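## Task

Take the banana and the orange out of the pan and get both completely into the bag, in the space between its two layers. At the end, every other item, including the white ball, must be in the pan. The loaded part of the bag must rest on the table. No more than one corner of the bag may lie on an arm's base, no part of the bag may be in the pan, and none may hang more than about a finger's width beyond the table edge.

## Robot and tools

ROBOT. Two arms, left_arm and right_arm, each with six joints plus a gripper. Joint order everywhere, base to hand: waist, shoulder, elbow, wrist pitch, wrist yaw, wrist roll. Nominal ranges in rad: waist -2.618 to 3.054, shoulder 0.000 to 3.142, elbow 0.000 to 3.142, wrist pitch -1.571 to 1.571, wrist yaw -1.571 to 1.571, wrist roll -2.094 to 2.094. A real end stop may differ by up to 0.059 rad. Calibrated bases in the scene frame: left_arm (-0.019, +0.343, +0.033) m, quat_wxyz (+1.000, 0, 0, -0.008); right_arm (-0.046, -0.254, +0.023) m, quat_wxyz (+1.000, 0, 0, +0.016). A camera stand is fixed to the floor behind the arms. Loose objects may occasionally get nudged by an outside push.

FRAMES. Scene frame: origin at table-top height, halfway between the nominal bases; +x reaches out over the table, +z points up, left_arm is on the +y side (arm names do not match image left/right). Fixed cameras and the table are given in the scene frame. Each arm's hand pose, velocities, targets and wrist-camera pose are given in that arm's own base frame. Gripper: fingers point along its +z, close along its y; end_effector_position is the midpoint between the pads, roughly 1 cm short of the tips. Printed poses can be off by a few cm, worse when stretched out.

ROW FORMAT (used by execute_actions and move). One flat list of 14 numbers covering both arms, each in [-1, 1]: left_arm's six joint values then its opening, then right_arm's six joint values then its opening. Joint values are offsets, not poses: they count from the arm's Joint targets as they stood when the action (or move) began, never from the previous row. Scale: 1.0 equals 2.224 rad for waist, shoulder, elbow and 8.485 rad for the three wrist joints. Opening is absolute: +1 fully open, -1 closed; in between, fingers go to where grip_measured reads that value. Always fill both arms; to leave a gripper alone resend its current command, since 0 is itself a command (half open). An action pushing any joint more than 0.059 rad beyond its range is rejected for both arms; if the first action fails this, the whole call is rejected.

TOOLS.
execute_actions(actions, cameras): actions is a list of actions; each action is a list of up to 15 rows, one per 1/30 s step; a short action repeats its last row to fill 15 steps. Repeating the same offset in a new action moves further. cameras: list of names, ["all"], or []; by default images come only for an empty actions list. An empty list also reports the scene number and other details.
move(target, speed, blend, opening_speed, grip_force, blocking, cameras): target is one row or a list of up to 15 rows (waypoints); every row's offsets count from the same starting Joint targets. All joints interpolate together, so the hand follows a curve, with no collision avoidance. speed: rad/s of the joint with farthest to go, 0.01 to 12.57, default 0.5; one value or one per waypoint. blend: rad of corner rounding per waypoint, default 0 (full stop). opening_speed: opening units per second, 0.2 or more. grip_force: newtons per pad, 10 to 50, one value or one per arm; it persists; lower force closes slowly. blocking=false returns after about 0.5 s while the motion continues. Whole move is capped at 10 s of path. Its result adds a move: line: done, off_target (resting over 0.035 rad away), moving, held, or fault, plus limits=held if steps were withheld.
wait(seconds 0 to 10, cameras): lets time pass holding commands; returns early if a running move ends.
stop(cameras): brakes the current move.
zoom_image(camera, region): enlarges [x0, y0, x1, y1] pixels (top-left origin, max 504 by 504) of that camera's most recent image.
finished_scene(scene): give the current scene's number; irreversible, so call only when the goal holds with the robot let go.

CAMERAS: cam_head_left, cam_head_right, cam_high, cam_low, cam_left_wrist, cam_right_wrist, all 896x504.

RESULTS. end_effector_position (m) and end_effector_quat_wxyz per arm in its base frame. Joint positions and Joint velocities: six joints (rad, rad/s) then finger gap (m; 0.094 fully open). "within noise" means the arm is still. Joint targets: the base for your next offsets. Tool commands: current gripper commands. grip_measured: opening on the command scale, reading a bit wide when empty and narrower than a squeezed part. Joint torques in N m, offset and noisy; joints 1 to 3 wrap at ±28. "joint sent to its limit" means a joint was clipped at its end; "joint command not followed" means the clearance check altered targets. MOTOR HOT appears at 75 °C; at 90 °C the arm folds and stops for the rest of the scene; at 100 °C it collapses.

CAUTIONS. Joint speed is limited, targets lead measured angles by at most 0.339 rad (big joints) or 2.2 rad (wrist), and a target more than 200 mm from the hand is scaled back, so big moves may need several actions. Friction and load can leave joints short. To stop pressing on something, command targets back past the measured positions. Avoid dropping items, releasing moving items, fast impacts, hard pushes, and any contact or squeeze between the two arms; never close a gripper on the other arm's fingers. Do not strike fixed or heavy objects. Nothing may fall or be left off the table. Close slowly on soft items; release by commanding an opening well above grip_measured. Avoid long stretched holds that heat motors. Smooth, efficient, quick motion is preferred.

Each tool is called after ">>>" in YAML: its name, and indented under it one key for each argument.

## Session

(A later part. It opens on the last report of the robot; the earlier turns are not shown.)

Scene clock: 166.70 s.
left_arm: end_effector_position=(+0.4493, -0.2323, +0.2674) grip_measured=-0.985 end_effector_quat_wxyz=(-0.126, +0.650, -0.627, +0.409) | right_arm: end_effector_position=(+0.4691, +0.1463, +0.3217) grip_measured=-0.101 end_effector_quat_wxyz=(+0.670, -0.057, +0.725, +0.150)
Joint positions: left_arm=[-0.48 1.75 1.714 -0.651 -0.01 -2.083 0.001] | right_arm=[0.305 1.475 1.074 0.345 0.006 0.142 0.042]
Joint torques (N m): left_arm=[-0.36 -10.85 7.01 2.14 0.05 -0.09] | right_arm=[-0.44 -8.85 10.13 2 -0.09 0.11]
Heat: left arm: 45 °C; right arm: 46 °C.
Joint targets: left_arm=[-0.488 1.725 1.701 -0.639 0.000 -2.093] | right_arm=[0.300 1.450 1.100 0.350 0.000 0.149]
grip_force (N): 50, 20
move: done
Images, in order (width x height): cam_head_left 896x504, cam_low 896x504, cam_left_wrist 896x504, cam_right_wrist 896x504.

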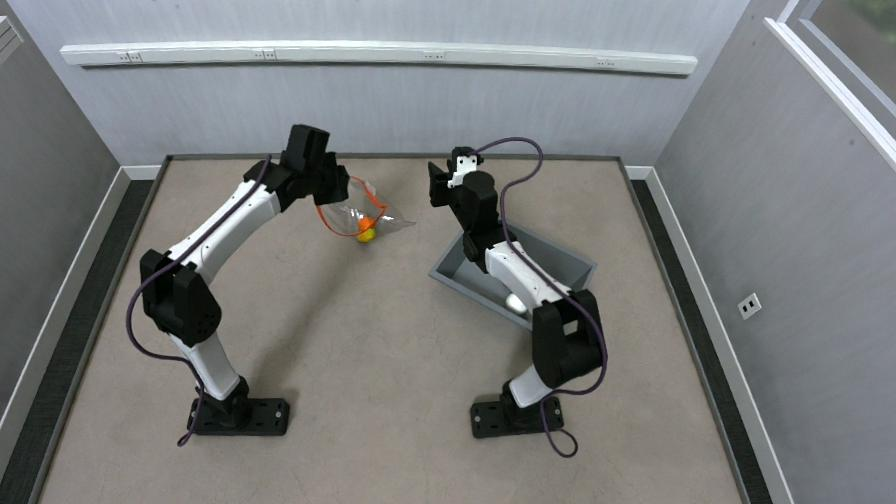

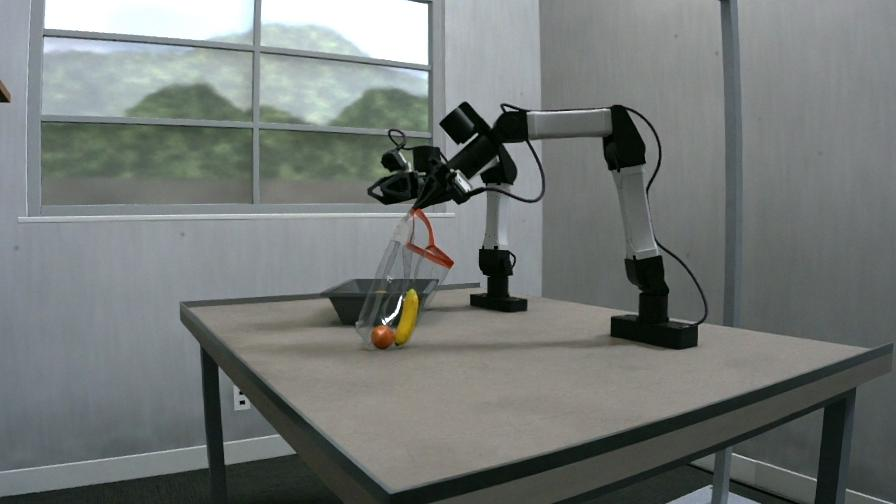

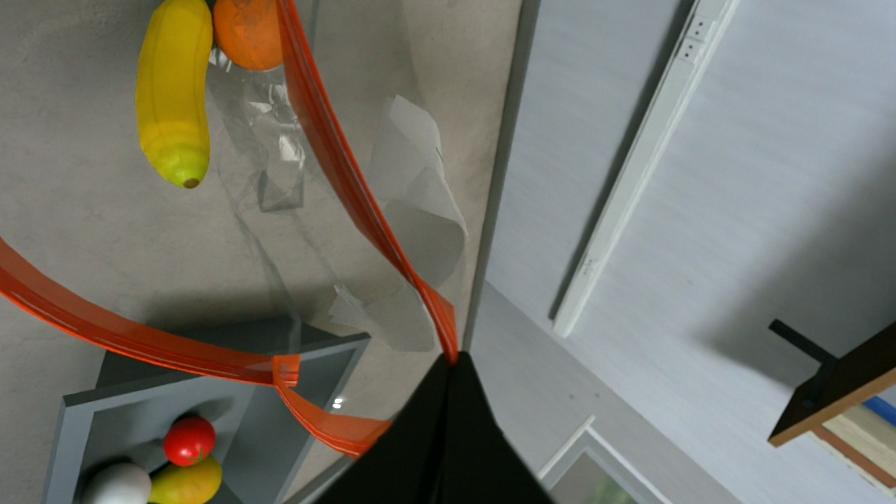

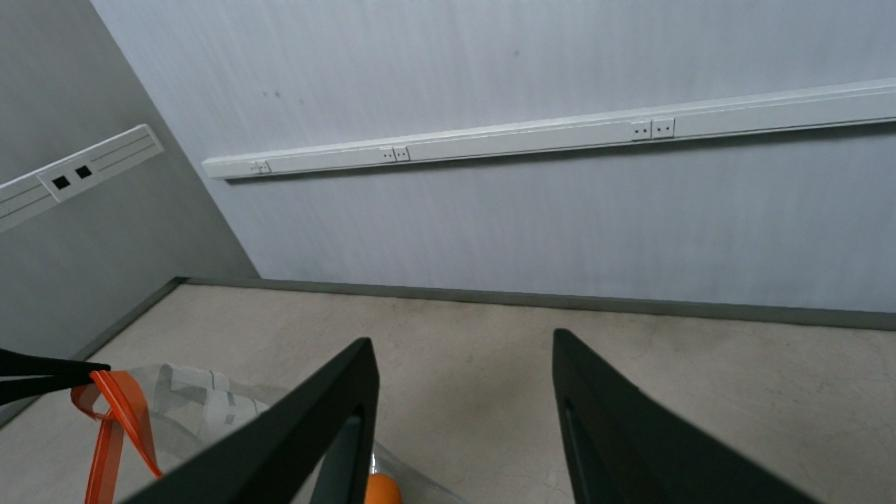

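>>> move:
  target:
    - [-0.0211,-0.0805,-0.1515,0.0025,0,0,-1,0,0,0,0,0,0,-0.1]
    - [-0.0558,-0.096,-0.3064,0.0154,0,0,-1,0,0,0,0,0,0,-0.1]
  speed: 0.3
  blend: [0.08,0]
  cameras: ["cam_right_wrist","cam_low","cam_head_left","cam_left_wrist","cam_high"]

>>> zoom_image:
  camera: "cam_low"
  region: [320, 230, 520, 390]

>>> zoom_image:
  camera: "cam_head_left"
  region: [280, 180, 460, 310]

Scene clock: 170.37 s.
left_arm: end_effector_position=(+0.3155, -0.2166, +0.0981) grip_measured=-0.985 end_effector_quat_wxyz=(+0.065, -0.649, +0.711, -0.261) | right_arm: end_effector_position=(+0.4691, +0.1463, +0.3217) grip_measured=-0.101 end_effector_quat_wxyz=(+0.670, -0.057, +0.725, +0.150)
Joint positions: left_arm=[-0.606 1.537 1.028 -0.517 -0.01 -2.083 0.001] | right_arm=[0.305 1.475 1.074 0.345 0.006 0.142 0.042]
Joint torques (N m): left_arm=[-0.29 -8.54 6.98 1.58 0.04 -0.11] | right_arm=[-0.46 -8.85 10.13 2 -0.09 0.11]
Heat: left arm: 45 °C; right arm: 45 °C.
Joint targets: left_arm=[-0.613 1.511 1.019 -0.508 0.000 -2.093] | right_arm=[0.300 1.450 1.100 0.350 0.000 0.149]
grip_force (N): 50, 20
move: done
Images, in order (width x height): cam_head_left 896x504, cam_high 896x504, cam_low 896x504, cam_left_wrist 896x504, cam_right_wrist 896x504.

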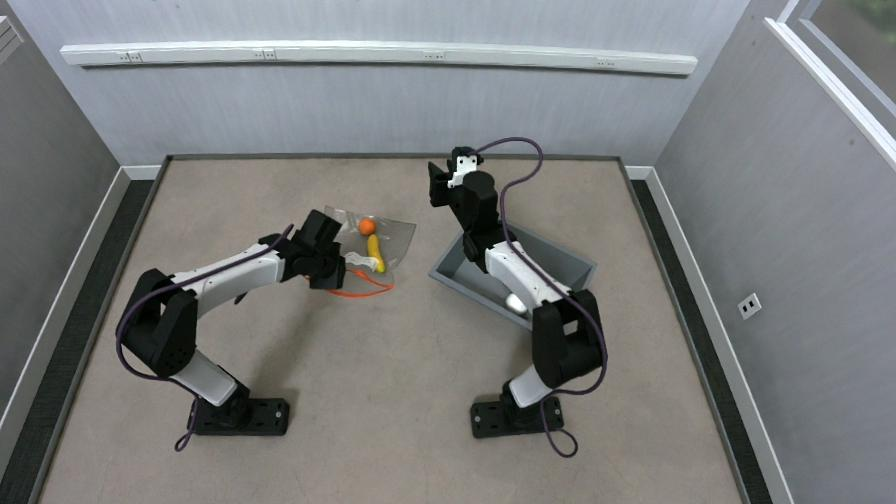

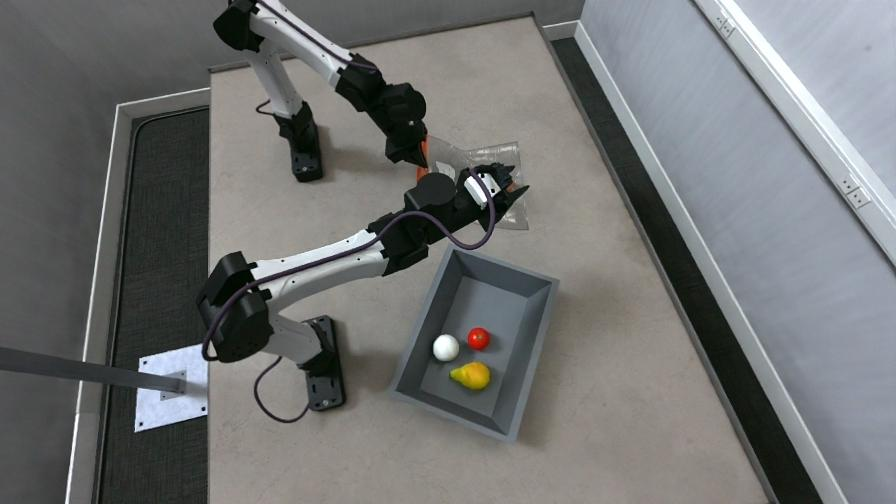

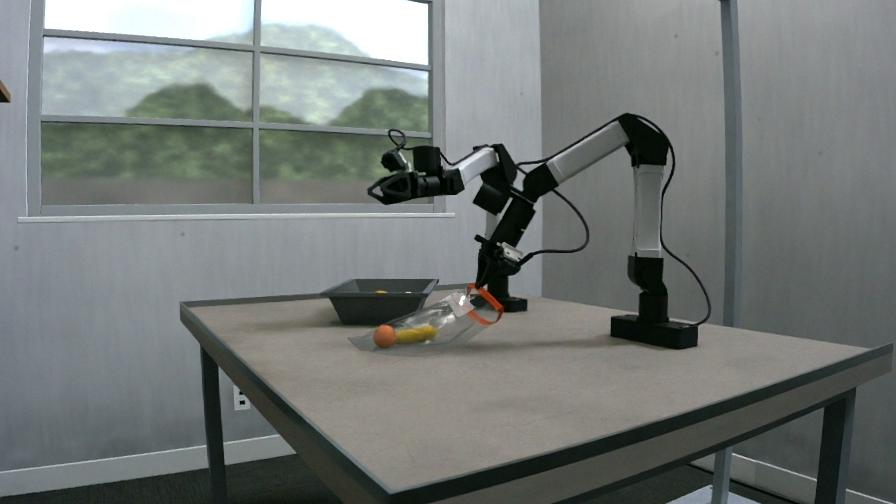

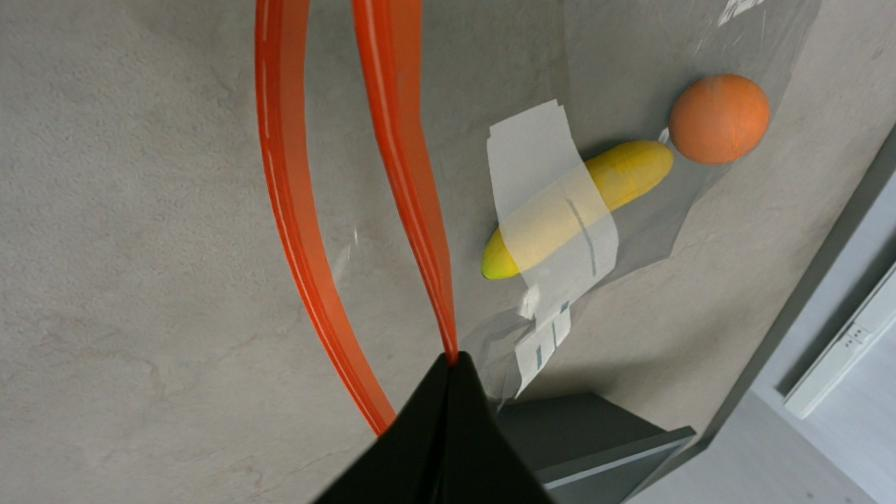

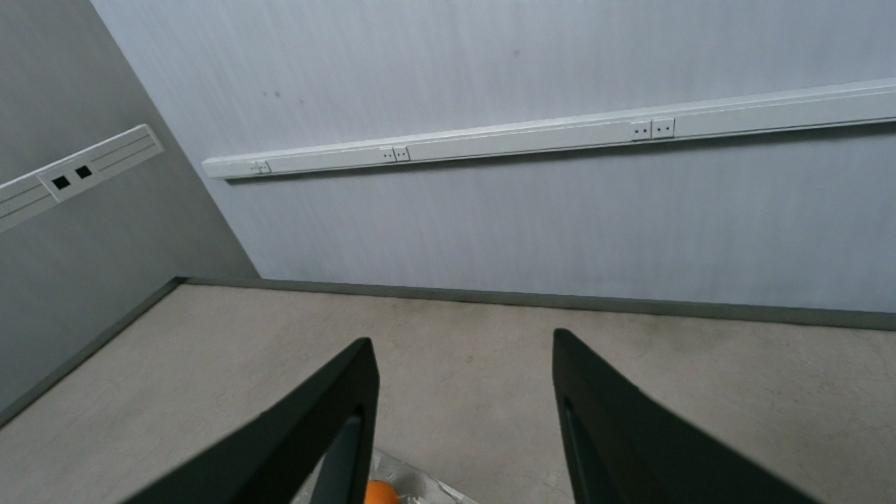

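Scaled by 2.520 from the camera's 896x504 image, which has a finer 1280x720 frame.

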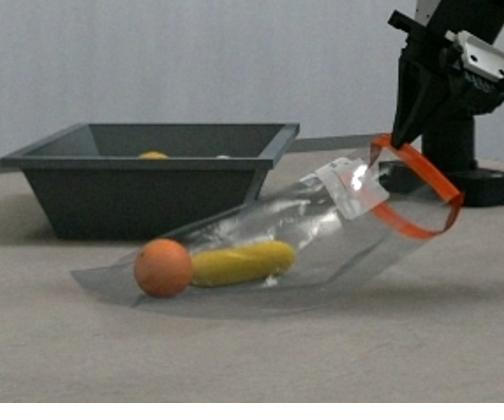

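Scaled by 2.800 from the camera's 896x504 image, which has a finer 1280x720 frame.

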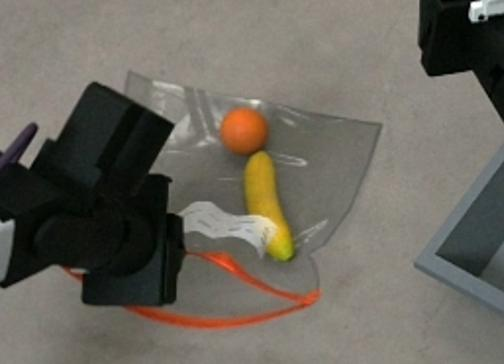

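>>> move:
  target:
    - [0,0.1097,-0.0463,0.0163,0,0,-1,0,0,0,0,0,0,-0.1]
    - [0,0.1097,-0.0463,0.0163,0,0,-0.2,0,0,0,0,0,0,-0.1]
    - [0,0.02,-0.0463,0.0163,0,0,-0.2,0,0,0,0,0,0,-0.1]
  speed: 0.3
  opening_speed: 0.5
  cameras: ["cam_low","cam_head_left","cam_left_wrist"]

>>> zoom_image:
  camera: "cam_low"
  region: [320, 230, 520, 390]

>>> zoom_image:
  camera: "cam_head_left"
  region: [280, 180, 460, 310]

Scene clock: 175.23 s.
left_arm: end_effector_position=(+0.3140, -0.2156, +0.0653) grip_measured=-0.202 end_effector_quat_wxyz=(+0.065, -0.649, +0.711, -0.262) | right_arm: end_effector_position=(+0.4691, +0.1463, +0.3217) grip_measured=-0.101 end_effector_quat_wxyz=(+0.670, -0.057, +0.725, +0.150)
Joint positions: left_arm=[-0.606 1.573 0.923 -0.374 -0.01 -2.083 0.038] | right_arm=[0.305 1.475 1.074 0.345 0.006 0.142 0.042]
Joint torques (N m): left_arm=[-0.34 -7.88 6.79 1.52 0.04 -0.11] | right_arm=[-0.44 -8.84 10.15 2 -0.1 0.11]
Heat: left arm: 44 °C; right arm: 45 °C.
Joint targets: left_arm=[-0.613 1.555 0.916 -0.370 0.000 -2.093] | right_arm=[0.300 1.450 1.100 0.350 0.000 0.149]
grip_force (N): 50, 20
move: done
Images, in order (width x height): cam_head_left 896x504, cam_low 896x504, cam_left_wrist 896x504.

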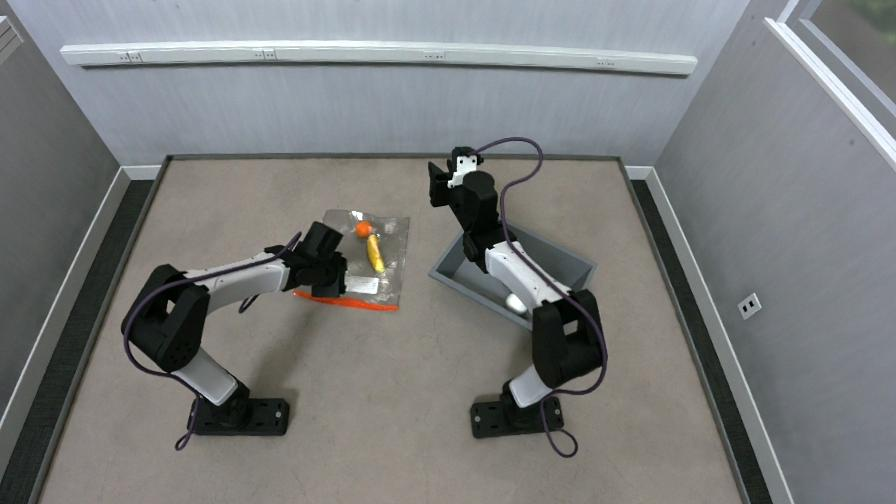

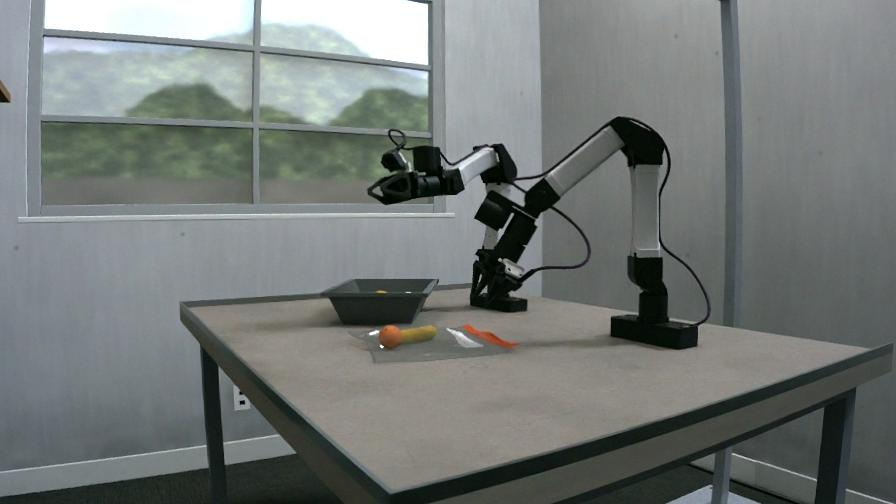

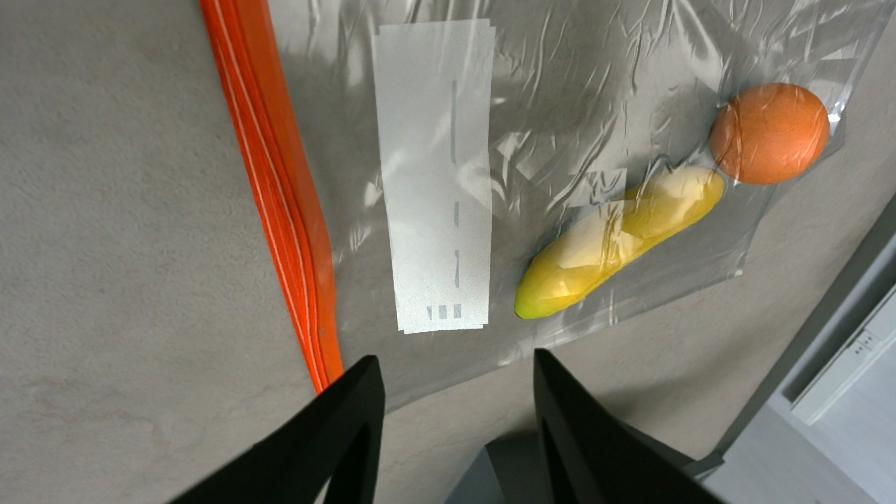

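Scaled by 2.520 from the camera's 896x504 image, which has a finer 1280x720 frame.

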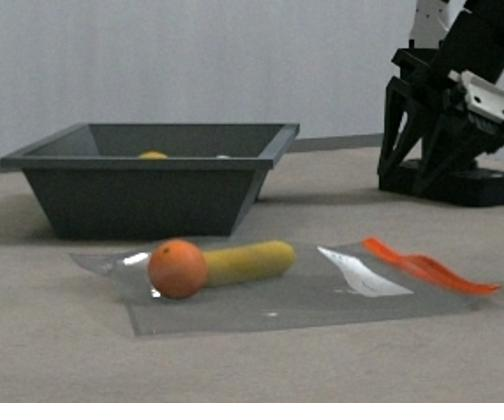

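Scaled by 2.800 from the camera's 896x504 image, which has a finer 1280x720 frame.

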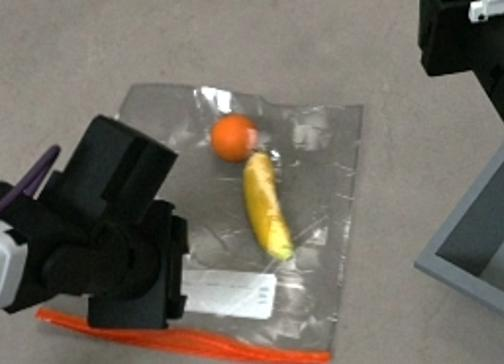

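>>> move:
  target: [0,-0.08,0,0,0,0,-0.2,0,0,0,0,0,0,-0.1]
  speed: 0.4
  cameras: ["cam_high","cam_head_left"]

Scene clock: 184.07 s.
left_arm: end_effector_position=(+0.3166, -0.2174, +0.1323) grip_measured=-0.202 end_effector_quat_wxyz=(+0.085, -0.630, +0.689, -0.348) | right_arm: end_effector_position=(+0.4691, +0.1463, +0.3217) grip_measured=-0.101 end_effector_quat_wxyz=(+0.670, -0.057, +0.725, +0.150)
Joint positions: left_arm=[-0.606 1.389 0.923 -0.371 -0.01 -2.083 0.038] | right_arm=[0.305 1.475 1.074 0.345 0.006 0.142 0.042]
Joint torques (N m): left_arm=[-0.25 -6.38 7.51 1.84 0.04 -0.11] | right_arm=[-0.46 -8.85 10.14 2 -0.09 0.11]
Heat: left arm: 44 °C; right arm: 45 °C.
Joint targets: left_arm=[-0.613 1.377 0.916 -0.370 0.000 -2.093] | right_arm=[0.300 1.450 1.100 0.350 0.000 0.149]
grip_force (N): 50, 20
move: done
Images, in order (width x height): cam_head_left 896x504, cam_high 896x504.

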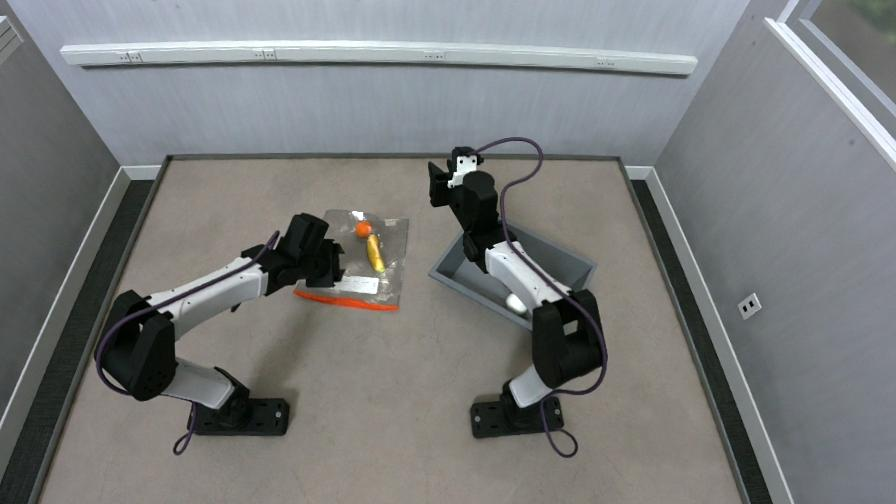

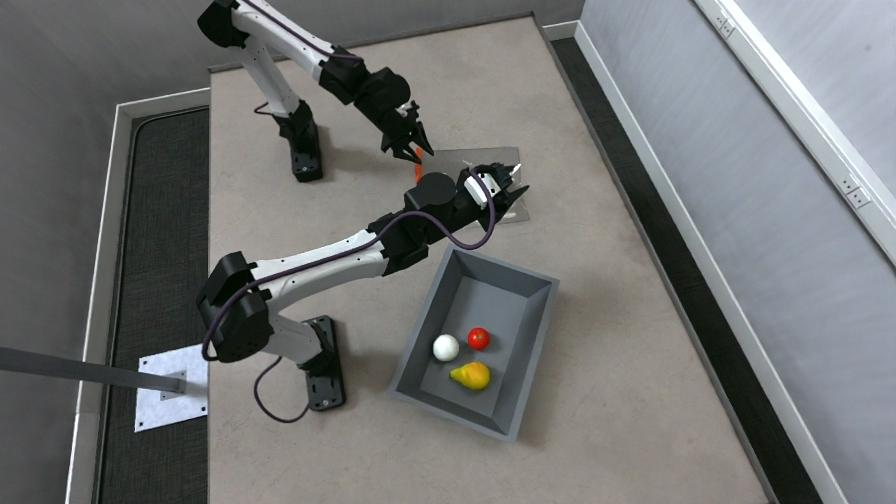

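>>> finished_scene:
  scene: 2

The scene is finished: the task was done.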